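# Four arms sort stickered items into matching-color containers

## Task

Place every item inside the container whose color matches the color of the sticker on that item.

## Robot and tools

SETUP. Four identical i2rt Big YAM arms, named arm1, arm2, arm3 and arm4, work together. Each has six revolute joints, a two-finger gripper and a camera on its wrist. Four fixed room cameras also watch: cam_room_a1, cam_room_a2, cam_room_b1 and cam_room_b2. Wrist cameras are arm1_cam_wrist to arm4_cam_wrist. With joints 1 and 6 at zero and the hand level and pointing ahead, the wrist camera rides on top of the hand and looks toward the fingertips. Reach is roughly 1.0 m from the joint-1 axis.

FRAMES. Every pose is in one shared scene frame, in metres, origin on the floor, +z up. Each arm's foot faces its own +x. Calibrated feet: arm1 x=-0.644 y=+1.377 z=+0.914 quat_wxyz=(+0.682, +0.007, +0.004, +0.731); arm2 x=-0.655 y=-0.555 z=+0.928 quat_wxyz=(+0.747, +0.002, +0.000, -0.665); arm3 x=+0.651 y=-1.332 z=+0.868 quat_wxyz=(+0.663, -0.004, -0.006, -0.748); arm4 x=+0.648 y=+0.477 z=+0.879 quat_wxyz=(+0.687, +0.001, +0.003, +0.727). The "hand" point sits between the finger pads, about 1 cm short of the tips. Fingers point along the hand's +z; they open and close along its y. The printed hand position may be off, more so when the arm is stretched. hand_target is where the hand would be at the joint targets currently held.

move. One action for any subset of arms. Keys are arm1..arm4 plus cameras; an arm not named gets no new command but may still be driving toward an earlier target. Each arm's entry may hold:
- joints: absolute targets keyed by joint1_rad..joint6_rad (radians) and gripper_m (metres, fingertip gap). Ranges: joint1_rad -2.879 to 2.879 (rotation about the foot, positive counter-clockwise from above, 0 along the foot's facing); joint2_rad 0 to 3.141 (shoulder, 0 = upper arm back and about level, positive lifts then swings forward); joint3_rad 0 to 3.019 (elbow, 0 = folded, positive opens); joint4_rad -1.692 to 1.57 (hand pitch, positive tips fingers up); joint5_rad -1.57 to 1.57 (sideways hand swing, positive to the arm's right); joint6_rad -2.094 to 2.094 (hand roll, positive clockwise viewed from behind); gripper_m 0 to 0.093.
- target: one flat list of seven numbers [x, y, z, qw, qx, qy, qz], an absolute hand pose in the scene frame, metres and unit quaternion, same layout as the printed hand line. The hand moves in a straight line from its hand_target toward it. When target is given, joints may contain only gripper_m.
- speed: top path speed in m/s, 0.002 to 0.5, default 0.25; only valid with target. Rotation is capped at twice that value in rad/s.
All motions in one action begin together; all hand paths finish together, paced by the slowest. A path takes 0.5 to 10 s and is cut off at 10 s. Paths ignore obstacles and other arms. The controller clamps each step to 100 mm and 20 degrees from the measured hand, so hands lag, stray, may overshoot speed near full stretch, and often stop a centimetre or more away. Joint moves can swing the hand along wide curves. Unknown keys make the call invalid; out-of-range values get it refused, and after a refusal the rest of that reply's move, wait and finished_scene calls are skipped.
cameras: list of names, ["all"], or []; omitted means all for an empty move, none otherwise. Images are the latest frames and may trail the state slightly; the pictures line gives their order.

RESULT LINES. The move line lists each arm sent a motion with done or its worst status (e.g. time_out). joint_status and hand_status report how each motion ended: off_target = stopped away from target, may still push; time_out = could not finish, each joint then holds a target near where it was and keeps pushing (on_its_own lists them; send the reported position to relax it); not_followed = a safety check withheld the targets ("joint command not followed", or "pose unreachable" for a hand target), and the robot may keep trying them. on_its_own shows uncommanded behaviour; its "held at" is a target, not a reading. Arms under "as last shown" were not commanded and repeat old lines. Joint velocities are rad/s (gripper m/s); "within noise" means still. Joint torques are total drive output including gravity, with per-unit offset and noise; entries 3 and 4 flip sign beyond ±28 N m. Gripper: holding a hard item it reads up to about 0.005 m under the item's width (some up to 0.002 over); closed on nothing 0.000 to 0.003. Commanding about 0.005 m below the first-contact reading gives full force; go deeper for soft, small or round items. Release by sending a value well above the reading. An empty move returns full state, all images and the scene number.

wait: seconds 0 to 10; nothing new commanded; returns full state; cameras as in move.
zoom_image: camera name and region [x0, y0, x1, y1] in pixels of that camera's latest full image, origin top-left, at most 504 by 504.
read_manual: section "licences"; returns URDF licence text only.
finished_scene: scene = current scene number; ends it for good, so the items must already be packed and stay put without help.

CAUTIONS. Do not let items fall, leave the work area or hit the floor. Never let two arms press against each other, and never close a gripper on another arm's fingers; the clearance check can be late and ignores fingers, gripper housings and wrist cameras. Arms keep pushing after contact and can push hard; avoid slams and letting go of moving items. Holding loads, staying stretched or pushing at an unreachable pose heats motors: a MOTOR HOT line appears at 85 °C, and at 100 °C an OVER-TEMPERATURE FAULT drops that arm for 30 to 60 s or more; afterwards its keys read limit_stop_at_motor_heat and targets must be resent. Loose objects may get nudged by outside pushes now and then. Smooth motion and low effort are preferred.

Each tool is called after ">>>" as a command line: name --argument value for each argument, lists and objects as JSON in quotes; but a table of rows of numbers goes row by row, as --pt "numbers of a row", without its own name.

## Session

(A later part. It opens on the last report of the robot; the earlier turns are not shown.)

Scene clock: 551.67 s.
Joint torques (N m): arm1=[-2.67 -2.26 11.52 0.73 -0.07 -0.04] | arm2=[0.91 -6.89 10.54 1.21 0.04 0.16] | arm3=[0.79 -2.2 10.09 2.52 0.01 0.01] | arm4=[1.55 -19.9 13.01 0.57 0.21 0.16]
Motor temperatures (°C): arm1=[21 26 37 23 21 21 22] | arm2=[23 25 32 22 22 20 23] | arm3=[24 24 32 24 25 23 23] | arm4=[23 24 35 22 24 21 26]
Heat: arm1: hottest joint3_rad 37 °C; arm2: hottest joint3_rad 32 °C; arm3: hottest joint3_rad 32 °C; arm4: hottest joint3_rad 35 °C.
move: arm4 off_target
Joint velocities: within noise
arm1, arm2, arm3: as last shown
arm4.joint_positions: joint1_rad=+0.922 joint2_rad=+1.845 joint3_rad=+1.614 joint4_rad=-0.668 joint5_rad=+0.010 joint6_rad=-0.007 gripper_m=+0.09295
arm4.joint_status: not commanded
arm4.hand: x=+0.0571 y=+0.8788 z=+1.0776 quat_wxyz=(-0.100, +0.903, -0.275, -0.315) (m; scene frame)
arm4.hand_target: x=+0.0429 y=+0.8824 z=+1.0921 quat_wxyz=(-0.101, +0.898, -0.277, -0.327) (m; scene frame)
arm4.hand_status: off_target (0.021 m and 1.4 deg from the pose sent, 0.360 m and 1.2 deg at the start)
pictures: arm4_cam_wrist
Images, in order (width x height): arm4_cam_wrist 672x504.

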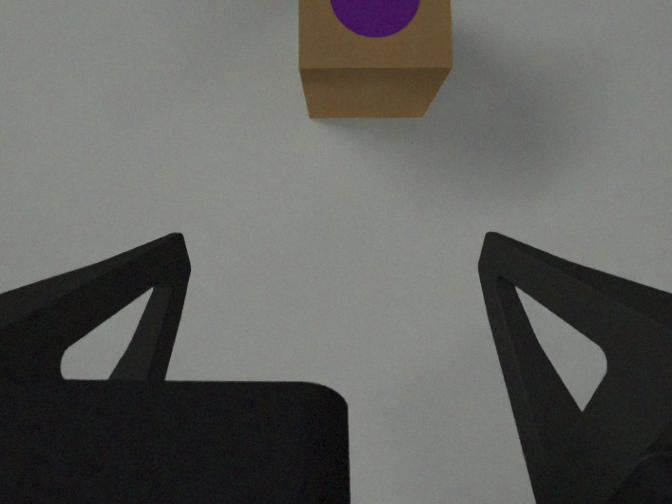

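>>> move --arm4 '{"target": [-0.0275, 0.950, 1.010, 0.1139, -0.8943, 0.2759, 0.3311], "speed": 0.15}' --cameras '["arm4_cam_wrist"]'

Scene clock: 560.53 s.
Joint torques (N m): arm1=[-2.26 -2.2 11.54 0.79 -0.09 -0.05] | arm2=[0.97 -6.89 10.52 1.2 0.04 0.16] | arm3=[0.62 -2.02 10.14 2.51 0.01 0.01] | arm4=[0.32 -22.18 12.77 1.28 0.18 -0.03]
Motor temperatures (°C): arm1=[21 26 37 23 21 21 22] | arm2=[23 25 32 22 22 20 23] | arm3=[24 24 32 24 25 23 23] | arm4=[23 25 36 22 24 21 25]
Heat: arm1: hottest joint3_rad 37 °C; arm2: hottest joint3_rad 32 °C; arm3: hottest joint3_rad 32 °C; arm4: hottest joint3_rad 36 °C.
move: arm4 off_target
Joint velocities: within noise
arm1.joint_positions: joint1_rad=-2.336 joint2_rad=+0.968 joint3_rad=+0.739 joint4_rad=-0.920 joint5_rad=-0.049 joint6_rad=-0.091 gripper_m=+0.09296
arm1.joint_status: not commanded
arm1.hand: x=-0.3786 y=+1.1675 z=+1.0794 quat_wxyz=(-0.195, -0.286, -0.936, +0.059) (m; scene frame)
arm1.hand_target: x=-0.3800 y=+1.1650 z=+1.0800 quat_wxyz=(-0.191, -0.287, -0.937, +0.059) (m; scene frame)
arm1.hand_status: not commanded
arm2.joint_positions: joint1_rad=+2.128 joint2_rad=+1.029 joint3_rad=+0.734 joint4_rad=-0.816 joint5_rad=-0.001 joint6_rad=-0.012 gripper_m=+0.09292
arm2.joint_status: not commanded
arm2.hand: x=-0.3746 y=-0.3317 z=+1.0879 quat_wxyz=(-0.217, +0.327, -0.917, -0.076) (m; scene frame)
arm2.hand_target: x=-0.3800 y=-0.3350 z=+1.0802 quat_wxyz=(-0.204, +0.325, -0.920, -0.072) (m; scene frame)
arm2.hand_status: not commanded
arm3.joint_positions: joint1_rad=-1.691 joint2_rad=+0.606 joint3_rad=+0.747 joint4_rad=-0.317 joint5_rad=+0.000 joint6_rad=-0.007 gripper_m=+0.09391
arm3.joint_status: not commanded
arm3.hand: x=+0.2918 y=-1.2373 z=+1.2785 quat_wxyz=(+0.074, -0.762, +0.094, +0.636) (m; scene frame)
arm3.hand_target: x=+0.2935 y=-1.2343 z=+1.2865 quat_wxyz=(+0.076, -0.753, +0.099, +0.646) (m; scene frame)
arm3.hand_status: not commanded
arm4.joint_positions: joint1_rad=+0.919 joint2_rad=+2.129 joint3_rad=+1.879 joint4_rad=-0.626 joint5_rad=+0.018 joint6_rad=-0.007 gripper_m=+0.09295
arm4.joint_status: not commanded
arm4.hand: x=-0.0179 y=+0.9339 z=+1.0134 quat_wxyz=(-0.107, +0.898, -0.277, -0.324) (m; scene frame)
arm4.hand_target: x=-0.0263 y=+0.9493 z=+1.0099 quat_wxyz=(-0.114, +0.895, -0.276, -0.332) (m; scene frame)
arm4.hand_status: off_target (0.019 m and 1.2 deg from the pose sent, 0.130 m and 2.6 deg at the start)
pictures: arm4_cam_wrist
Images, in order (width x height): arm4_cam_wrist 672x504.

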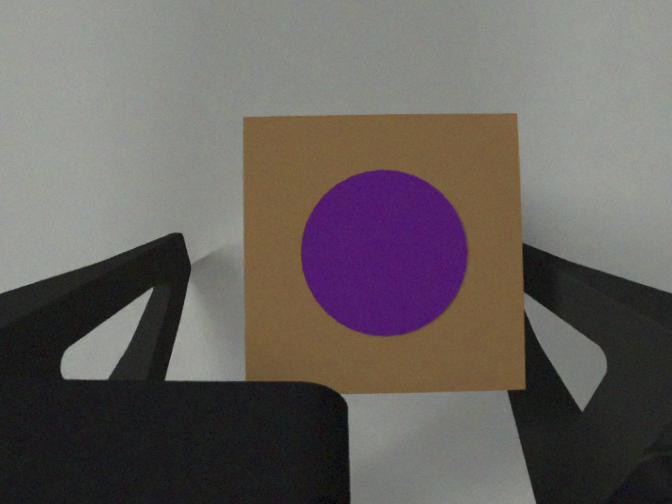

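>>> move --arm4 '{"joints": {"gripper_m": 0.035}}' --cameras '["arm4_cam_wrist"]'

>>> move --arm4 '{"target": [0.0, 0.928, 1.075, 0.1009, -0.8979, 0.2771, 0.3268], "speed": 0.2}' --cameras '[]'

>>> move --arm4 '{"target": [0.34, 0.687, 1.1, 0.1009, -0.8979, 0.2771, 0.3268], "speed": 0.3}' --cameras '["arm4_cam_wrist"]'

Scene clock: 567.53 s.
Joint torques (N m): arm1=[-2.96 -2.14 11.45 0.85 -0.1 -0.03] | arm2=[1.08 -6.95 10.52 1.2 0.04 0.16] | arm3=[0.85 -2.14 10.07 2.52 0.02 0.01] | arm4=[0.38 -22.36 12.63 1.36 0.16 -0.04]
Motor temperatures (°C): arm1=[21 26 37 23 21 21 22] | arm2=[23 25 32 22 22 20 23] | arm3=[24 24 32 24 25 23 23] | arm4=[23 25 38 22 24 21 25]
Heat: arm1: hottest joint3_rad 37 °C; arm2: hottest joint3_rad 32 °C; arm3: hottest joint3_rad 32 °C; arm4: hottest joint3_rad 38 °C.
move: arm4 off_target
Joint velocities: within noise
arm1, arm2, arm3: as last shown
arm1.hand: x=-0.3785 y=+1.1676 z=+1.0794 quat_wxyz=(-0.195, -0.286, -0.936, +0.059) (m; scene frame)
arm1.hand_target: x=-0.3800 y=+1.1651 z=+1.0800 quat_wxyz=(-0.191, -0.287, -0.937, +0.058) (m; scene frame)
arm4.joint_positions: joint1_rad=+0.918 joint2_rad=+2.129 joint3_rad=+1.879 joint4_rad=-0.626 joint5_rad=+0.019 joint6_rad=-0.007 gripper_m=+0.05349
arm4.joint_status: gripper_m off_target (ended at +0.05352, target +0.03500)
arm4.hand: x=-0.0174 y=+0.9346 z=+1.0134 quat_wxyz=(-0.108, +0.898, -0.277, -0.324) (m; scene frame)
arm4.hand_target: x=-0.0263 y=+0.9493 z=+1.0101 quat_wxyz=(-0.114, +0.895, -0.276, -0.332) (m; scene frame)
arm4.hand_status: not commanded
pictures: arm4_cam_wrist
Images, in order (width x height): arm4_cam_wrist 672x504.

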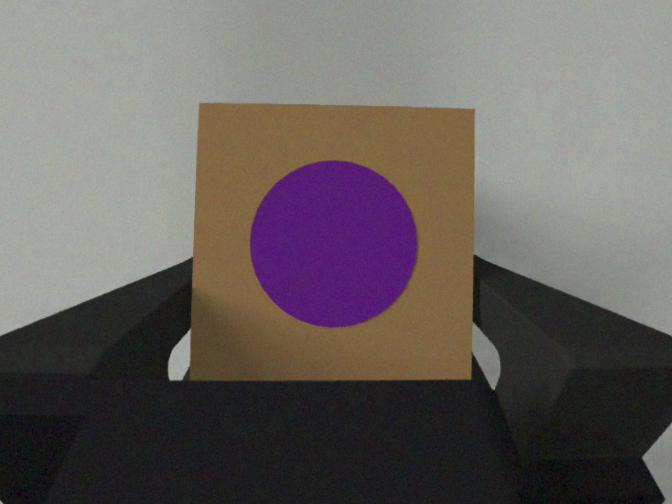

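Scene clock: 568.77 s.
Joint torques (N m): arm1=[-2.9 -2.78 11.51 0.51 -0.06 -0.1] | arm2=[0.97 -6.89 10.52 1.18 0.04 0.16] | arm3=[0.79 -2.08 10.11 2.48 0 0.01] | arm4=[0.32 -25.64 10.54 0.79 -0.05 0.03]
Motor temperatures (°C): arm1=[21 26 37 23 21 21 22] | arm2=[23 25 32 22 22 20 23] | arm3=[24 24 32 24 25 23 23] | arm4=[23 25 38 22 24 21 25]
Heat: arm1: hottest joint3_rad 37 °C; arm2: hottest joint3_rad 32 °C; arm3: hottest joint3_rad 32 °C; arm4: hottest joint3_rad 38 °C.
move: arm4 off_target
Joint velocities: within noise
arm1, arm2, arm3: as last shown
arm4.joint_positions: joint1_rad=+0.917 joint2_rad=+2.045 joint3_rad=+1.879 joint4_rad=-0.722 joint5_rad=+0.003 joint6_rad=-0.007 gripper_m=+0.05349
arm4.joint_status: not commanded
arm4.hand: x=-0.0017 y=+0.9213 z=+1.0629 quat_wxyz=(-0.099, +0.901, -0.275, -0.321) (m; scene frame)
arm4.hand_target: x=+0.0002 y=+0.9280 z=+1.0749 quat_wxyz=(-0.101, +0.898, -0.277, -0.327) (m; scene frame)
arm4.hand_status: off_target (0.014 m and 0.8 deg from the pose sent, 0.064 m and 0.8 deg at the start)
pictures: none
No camera images: "cameras" was empty.

Scene clock: 570.83 s.
Joint torques (N m): arm1=[-2.26 -2.2 11.6 0.9 -0.09 -0.07] | arm2=[0.97 -6.89 10.5 1.2 0.03 0.15] | arm3=[0.79 -2.2 10.13 2.54 0.01 0.02] | arm4=[1.49 -4.25 9.44 0.79 0.24 0.16]
Motor temperatures (°C): arm1=[21 26 37 23 21 21 22] | arm2=[23 25 32 22 22 20 23] | arm3=[24 24 32 24 25 23 23] | arm4=[23 25 38 22 24 21 25]
Heat: arm1: hottest joint3_rad 37 °C; arm2: hottest joint3_rad 32 °C; arm3: hottest joint3_rad 32 °C; arm4: hottest joint3_rad 38 °C.
move: arm4 done
Joint velocities: within noise
arm1, arm2, arm3: as last shown
arm4.joint_positions: joint1_rad=+0.917 joint2_rad=+0.887 joint3_rad=+0.737 joint4_rad=-0.709 joint5_rad=+0.007 joint6_rad=-0.007 gripper_m=+0.05349
arm4.joint_status: not commanded
arm4.hand: x=+0.3410 y=+0.6895 z=+1.1033 quat_wxyz=(-0.105, +0.896, -0.275, -0.333) (m; scene frame)
arm4.hand_target: x=+0.3401 y=+0.6871 z=+1.1001 quat_wxyz=(-0.101, +0.898, -0.277, -0.327) (m; scene frame)
arm4.hand_status: done (0.004 m and 0.9 deg from the pose sent, 0.416 m and 0.8 deg at the start)
pictures: arm4_cam_wrist
Images, in order (width x height): arm4_cam_wrist 672x504.

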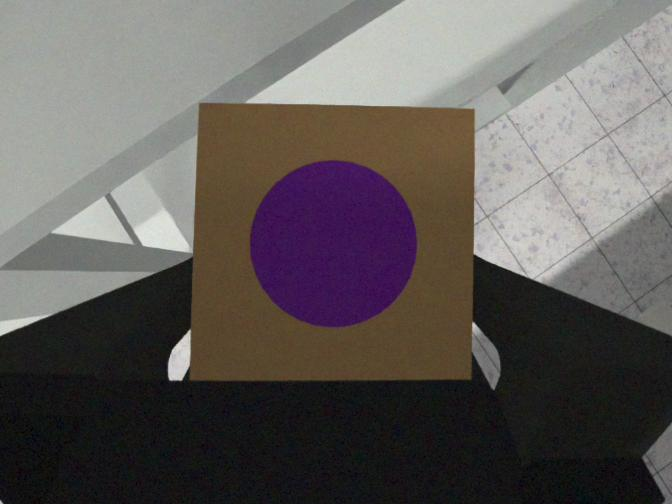

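>>> move --arm4 '{"joints": {"joint1_rad": -1.107, "joint2_rad": 0.9, "joint3_rad": 0.85, "joint4_rad": -0.82, "joint5_rad": 0, "joint6_rad": 0}}' --cameras '["arm4_cam_wrist"]'

>>> move --arm4 '{"target": [1.11, 0.742, 0.92, 0.3435, -0.2407, 0.9066, 0.0911], "speed": 0.3}' --cameras '["arm4_cam_wrist"]'

Scene clock: 581.80 s.
Joint torques (N m): arm1=[-2.26 -1.61 11.58 0.68 -0.1 -0.02] | arm2=[0.91 -7 10.52 1.18 0.04 0.16] | arm3=[0.79 -2.37 10.11 2.52 0 0.02] | arm4=[0.38 -4.54 12.94 0.61 0.02 0.11]
Motor temperatures (°C): arm1=[21 25 37 23 21 21 22] | arm2=[23 25 32 22 22 20 23] | arm3=[24 24 32 24 24 23 23] | arm4=[22 25 39 22 24 21 26]
Heat: arm1: hottest joint3_rad 37 °C; arm2: hottest joint3_rad 32 °C; arm3: hottest joint3_rad 32 °C; arm4: hottest joint3_rad 39 °C.
move: arm4 done
Joint velocities: within noise
arm1, arm2, arm3: as last shown
arm4.joint_positions: joint1_rad=-1.106 joint2_rad=+0.893 joint3_rad=+0.801 joint4_rad=-0.810 joint5_rad=+0.002 joint6_rad=-0.006 gripper_m=+0.05343
arm4.joint_status: all done
arm4.hand: x=+0.9703 y=+0.6619 z=+1.1172 quat_wxyz=(-0.315, +0.247, -0.913, -0.082) (m; scene frame)
arm4.hand_target: x=+0.9787 y=+0.6667 z=+1.1392 quat_wxyz=(-0.329, +0.242, -0.909, -0.087) (m; scene frame)
arm4.hand_status: not commanded
pictures: arm4_cam_wrist
Images, in order (width x height): arm4_cam_wrist 672x504.

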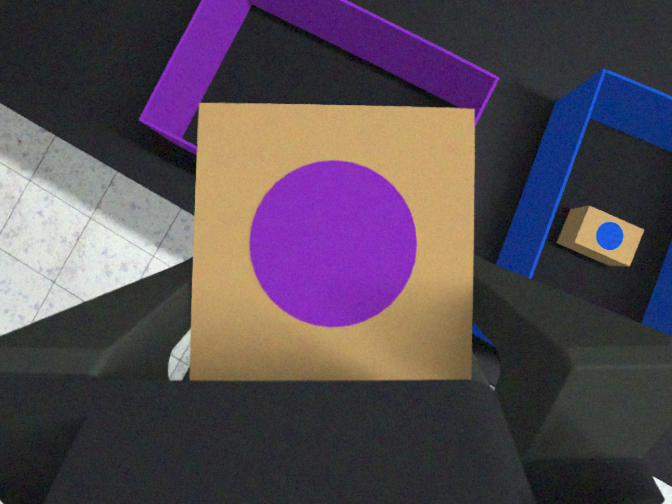

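Scene clock: 583.53 s.
Joint torques (N m): arm1=[-2.78 -2.49 11.47 0.68 -0.08 -0.11] | arm2=[1.03 -6.83 10.54 1.2 0.04 0.16] | arm3=[0.67 -2.14 10.13 2.5 0.01 0.02] | arm4=[0.62 -14.15 9.36 1.72 0.04 0.12]
Motor temperatures (°C): arm1=[21 25 37 23 21 21 22] | arm2=[23 25 32 22 22 20 23] | arm3=[24 24 32 24 24 23 23] | arm4=[22 25 39 22 24 21 26]
Heat: arm1: hottest joint3_rad 37 °C; arm2: hottest joint3_rad 32 °C; arm3: hottest joint3_rad 32 °C; arm4: hottest joint3_rad 39 °C.
move: arm4 off_target
Joint velocities: within noise
arm1, arm2, arm3: as last shown
arm4.joint_positions: joint1_rad=-1.106 joint2_rad=+1.616 joint3_rad=+0.753 joint4_rad=-0.044 joint5_rad=+0.002 joint6_rad=-0.006 gripper_m=+0.05343
arm4.joint_status: not commanded
arm4.hand: x=+1.0878 y=+0.7293 z=+0.8982 quat_wxyz=(-0.313, +0.247, -0.913, -0.081) (m; scene frame)
arm4.hand_target: x=+1.1087 y=+0.7414 z=+0.9209 quat_wxyz=(-0.342, +0.240, -0.904, -0.091) (m; scene frame)
arm4.hand_status: off_target (0.034 m and 3.8 deg from the pose sent, 0.255 m and 3.6 deg at the start)
pictures: arm4_cam_wrist
Images, in order (width x height): arm4_cam_wrist 672x504.

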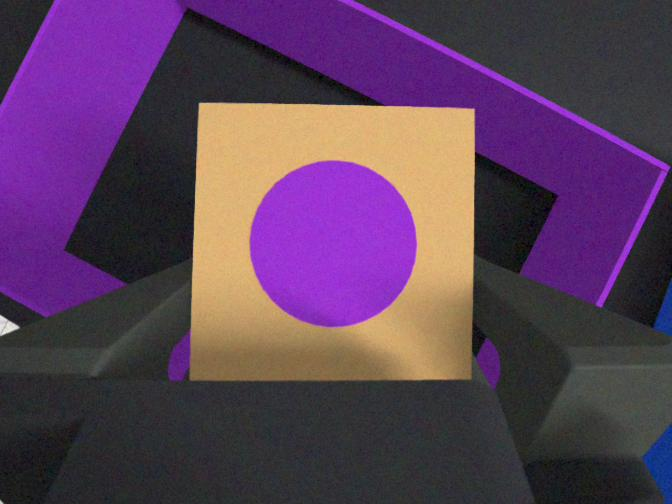

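>>> move --arm4 '{"target": [1.125, 0.760, 0.80, 0.3435, -0.2407, 0.9066, 0.0911], "speed": 0.2}' --cameras '["arm4_cam_wrist"]'

Scene clock: 591.27 s.
Joint torques (N m): arm1=[-2.61 -2.2 11.32 0.8 -0.09 -0.07] | arm2=[1.03 -6.83 10.52 1.21 0.04 0.16] | arm3=[0.67 -2.08 10.13 2.51 0.02 0.02] | arm4=[1.32 -15.68 6.46 1.7 0.21 0.16]
Motor temperatures (°C): arm1=[21 25 37 23 21 21 22] | arm2=[23 25 32 22 22 20 23] | arm3=[24 24 32 24 24 23 23] | arm4=[22 25 39 22 24 21 26]
Heat: arm1: hottest joint3_rad 37 °C; arm2: hottest joint3_rad 32 °C; arm3: hottest joint3_rad 32 °C; arm4: hottest joint3_rad 39 °C.
move: arm4 off_target
Joint velocities: within noise
arm1, arm2, arm3: as last shown
arm4.joint_positions: joint1_rad=-1.095 joint2_rad=+1.955 joint3_rad=+0.796 joint4_rad=+0.276 joint5_rad=+0.010 joint6_rad=+0.002 gripper_m=+0.05343
arm4.joint_status: not commanded
arm4.hand: x=+1.1103 y=+0.7470 z=+0.7920 quat_wxyz=(-0.324, +0.245, -0.910, -0.084) (m; scene frame)
arm4.hand_target: x=+1.1243 y=+0.7597 z=+0.8005 quat_wxyz=(-0.342, +0.240, -0.904, -0.091) (m; scene frame)
arm4.hand_status: off_target (0.021 m and 2.5 deg from the pose sent, 0.109 m and 3.8 deg at the start)
pictures: arm4_cam_wrist
Images, in order (width x height): arm4_cam_wrist 672x504.

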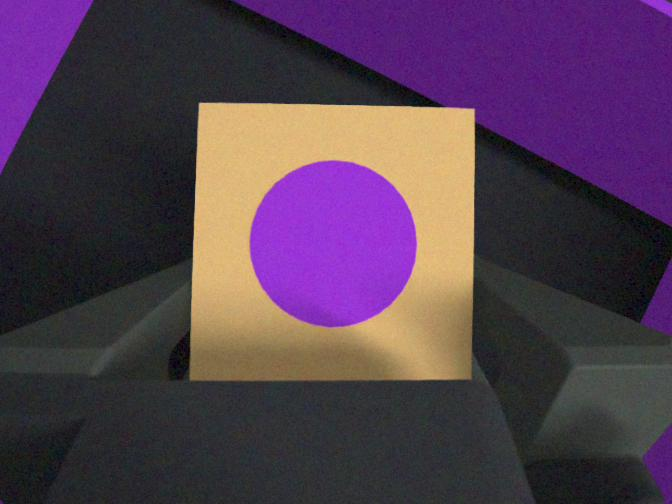

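>>> move --arm4 '{"target": [1.123, 0.760, 0.775, 0.3632, -0.2387, 0.8970, 0.0967], "speed": 0.1}' --cameras '[]'

>>> move --arm4 '{"joints": {"gripper_m": 0.093}}' --cameras '["arm4_cam_wrist"]'

>>> move --arm4 '{"target": [1.06, 0.720, 0.93, 0.3435, -0.2407, 0.9066, 0.0911], "speed": 0.25}' --cameras '["arm4_cam_wrist", "cam_room_a2"]'

Scene clock: 596.20 s.
Joint torques (N m): arm1=[-2.84 -2.2 11.52 0.53 -0.1 -0.07] | arm2=[0.85 -6.83 10.54 1.2 0.04 0.16] | arm3=[0.62 -2.2 10.09 2.52 0.01 0.02] | arm4=[1.9 -15.56 4.79 1.78 0.23 0.21]
Motor temperatures (°C): arm1=[21 25 37 23 21 21 22] | arm2=[23 25 32 22 22 20 23] | arm3=[24 24 32 24 24 23 23] | arm4=[22 25 38 22 24 21 26]
Heat: arm1: hottest joint3_rad 37 °C; arm2: hottest joint3_rad 32 °C; arm3: hottest joint3_rad 32 °C; arm4: hottest joint3_rad 38 °C.
move: arm4 done
Joint velocities: within noise
arm1, arm2, arm3: as last shown
arm4.joint_positions: joint1_rad=-1.095 joint2_rad=+2.031 joint3_rad=+0.796 joint4_rad=+0.421 joint5_rad=+0.011 joint6_rad=+0.002 gripper_m=+0.05343
arm4.joint_status: not commanded
arm4.hand: x=+1.1186 y=+0.7520 z=+0.7763 quat_wxyz=(-0.355, +0.242, -0.898, -0.092) (m; scene frame)
arm4.hand_target: x=+1.1228 y=+0.7599 z=+0.7752 quat_wxyz=(-0.363, +0.238, -0.896, -0.097) (m; scene frame)
arm4.hand_status: done (0.009 m and 1.1 deg from the pose sent, 0.025 m and 5.0 deg at the start)
pictures: none
No camera images: "cameras" was empty.

Scene clock: 596.77 s.
Joint torques (N m): arm1=[-2.43 -2.08 11.47 0.65 -0.05 -0.07] | arm2=[0.91 -6.83 10.54 1.2 0.05 0.16] | arm3=[0.67 -2.32 10.11 2.54 0.02 0.01] | arm4=[1.32 -15.38 4.72 1.76 0.17 0.18]
Motor temperatures (°C): arm1=[21 25 37 23 21 21 22] | arm2=[23 25 32 22 22 20 23] | arm3=[24 24 32 24 24 23 23] | arm4=[22 25 38 22 24 21 26]
Heat: arm1: hottest joint3_rad 37 °C; arm2: hottest joint3_rad 32 °C; arm3: hottest joint3_rad 32 °C; arm4: hottest joint3_rad 38 °C.
move: arm4 done
Joint velocities: within noise
arm1.joint_positions: joint1_rad=-2.336 joint2_rad=+0.968 joint3_rad=+0.739 joint4_rad=-0.920 joint5_rad=-0.049 joint6_rad=-0.091 gripper_m=+0.09296
arm1.joint_status: not commanded
arm1.hand: x=-0.3785 y=+1.1676 z=+1.0794 quat_wxyz=(-0.195, -0.286, -0.936, +0.059) (m; scene frame)
arm1.hand_target: x=-0.3800 y=+1.1651 z=+1.0800 quat_wxyz=(-0.191, -0.287, -0.937, +0.058) (m; scene frame)
arm1.hand_status: not commanded
arm2.joint_positions: joint1_rad=+2.128 joint2_rad=+1.029 joint3_rad=+0.734 joint4_rad=-0.816 joint5_rad=-0.001 joint6_rad=-0.012 gripper_m=+0.09292
arm2.joint_status: not commanded
arm2.hand: x=-0.3746 y=-0.3317 z=+1.0879 quat_wxyz=(-0.217, +0.327, -0.917, -0.076) (m; scene frame)
arm2.hand_target: x=-0.3800 y=-0.3350 z=+1.0802 quat_wxyz=(-0.204, +0.325, -0.920, -0.072) (m; scene frame)
arm2.hand_status: not commanded
arm3.joint_positions: joint1_rad=-1.691 joint2_rad=+0.606 joint3_rad=+0.747 joint4_rad=-0.317 joint5_rad=+0.000 joint6_rad=-0.007 gripper_m=+0.09391
arm3.joint_status: not commanded
arm3.hand: x=+0.2918 y=-1.2373 z=+1.2785 quat_wxyz=(+0.074, -0.762, +0.094, +0.636) (m; scene frame)
arm3.hand_target: x=+0.2935 y=-1.2343 z=+1.2865 quat_wxyz=(+0.076, -0.753, +0.099, +0.646) (m; scene frame)
arm3.hand_status: not commanded
arm4.joint_positions: joint1_rad=-1.095 joint2_rad=+2.031 joint3_rad=+0.796 joint4_rad=+0.424 joint5_rad=+0.012 joint6_rad=+0.003 gripper_m=+0.09291
arm4.joint_status: all done
arm4.hand: x=+1.1191 y=+0.7523 z=+0.7768 quat_wxyz=(-0.357, +0.242, -0.898, -0.092) (m; scene frame)
arm4.hand_target: x=+1.1229 y=+0.7599 z=+0.7752 quat_wxyz=(-0.363, +0.238, -0.896, -0.097) (m; scene frame)
arm4.hand_status: not commanded
pictures: arm4_cam_wrist
Images, in order (width x height): arm4_cam_wrist 672x504.

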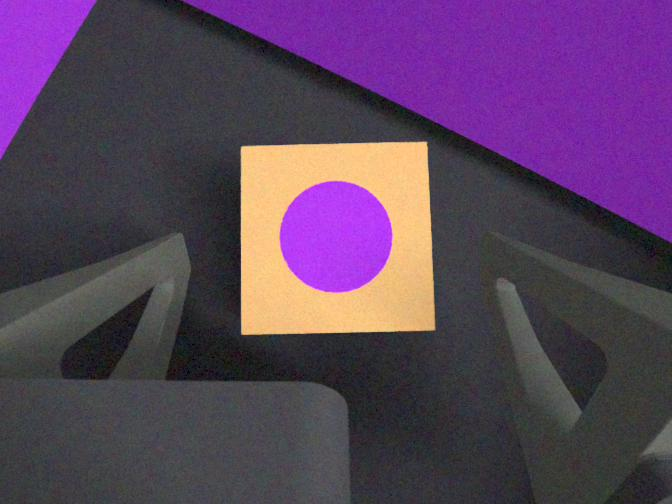

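Scene clock: 598.13 s.
Joint torques (N m): arm1=[-2.9 -2.02 11.52 0.77 -0.09 -0.02] | arm2=[0.91 -6.95 10.51 1.18 0.04 0.16] | arm3=[0.73 -2.26 10.03 2.47 0.01 0.02] | arm4=[0.85 -10.7 6.49 0.65 0.09 0.17]
Motor temperatures (°C): arm1=[21 25 37 23 21 21 22] | arm2=[23 25 32 22 22 20 23] | arm3=[24 24 32 24 24 23 23] | arm4=[22 25 38 22 24 21 26]
Heat: arm1: hottest joint3_rad 37 °C; arm2: hottest joint3_rad 32 °C; arm3: hottest joint3_rad 32 °C; arm4: hottest joint3_rad 38 °C.
move: arm4 done
Joint velocities: within noise
arm1, arm2, arm3: as last shown
arm4.joint_positions: joint1_rad=-1.095 joint2_rad=+1.459 joint3_rad=+0.662 joint4_rad=-0.017 joint5_rad=+0.012 joint6_rad=+0.003 gripper_m=+0.09291
arm4.joint_status: not commanded
arm4.hand: x=+1.0652 y=+0.7206 z=+0.9385 quat_wxyz=(-0.355, +0.242, -0.898, -0.091) (m; scene frame)
arm4.hand_target: x=+1.0599 y=+0.7198 z=+0.9300 quat_wxyz=(-0.342, +0.240, -0.904, -0.091) (m; scene frame)
arm4.hand_status: done (0.010 m and 1.6 deg from the pose sent, 0.167 m and 1.8 deg at the start)
pictures: arm4_cam_wrist, cam_room_a2
Images, in order (width x height): arm4_cam_wrist 672x504, cam_room_a2 672x504.

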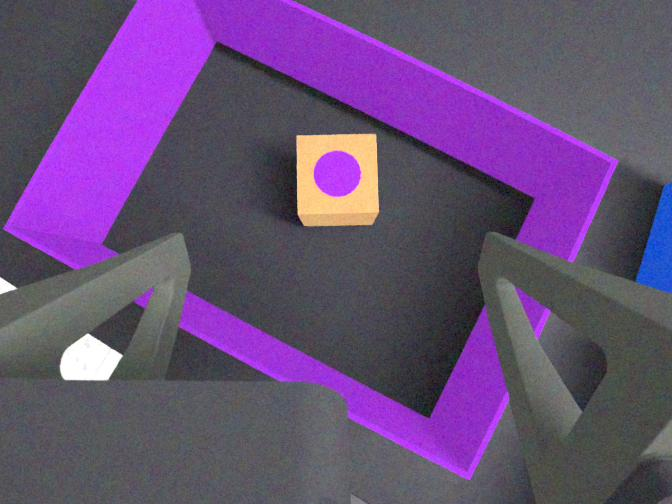

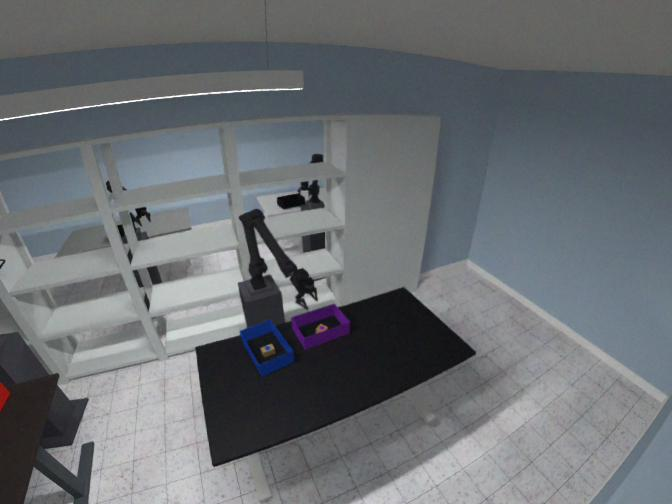

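>>> finished_scene --scene 1

The scene is finished: the task was done.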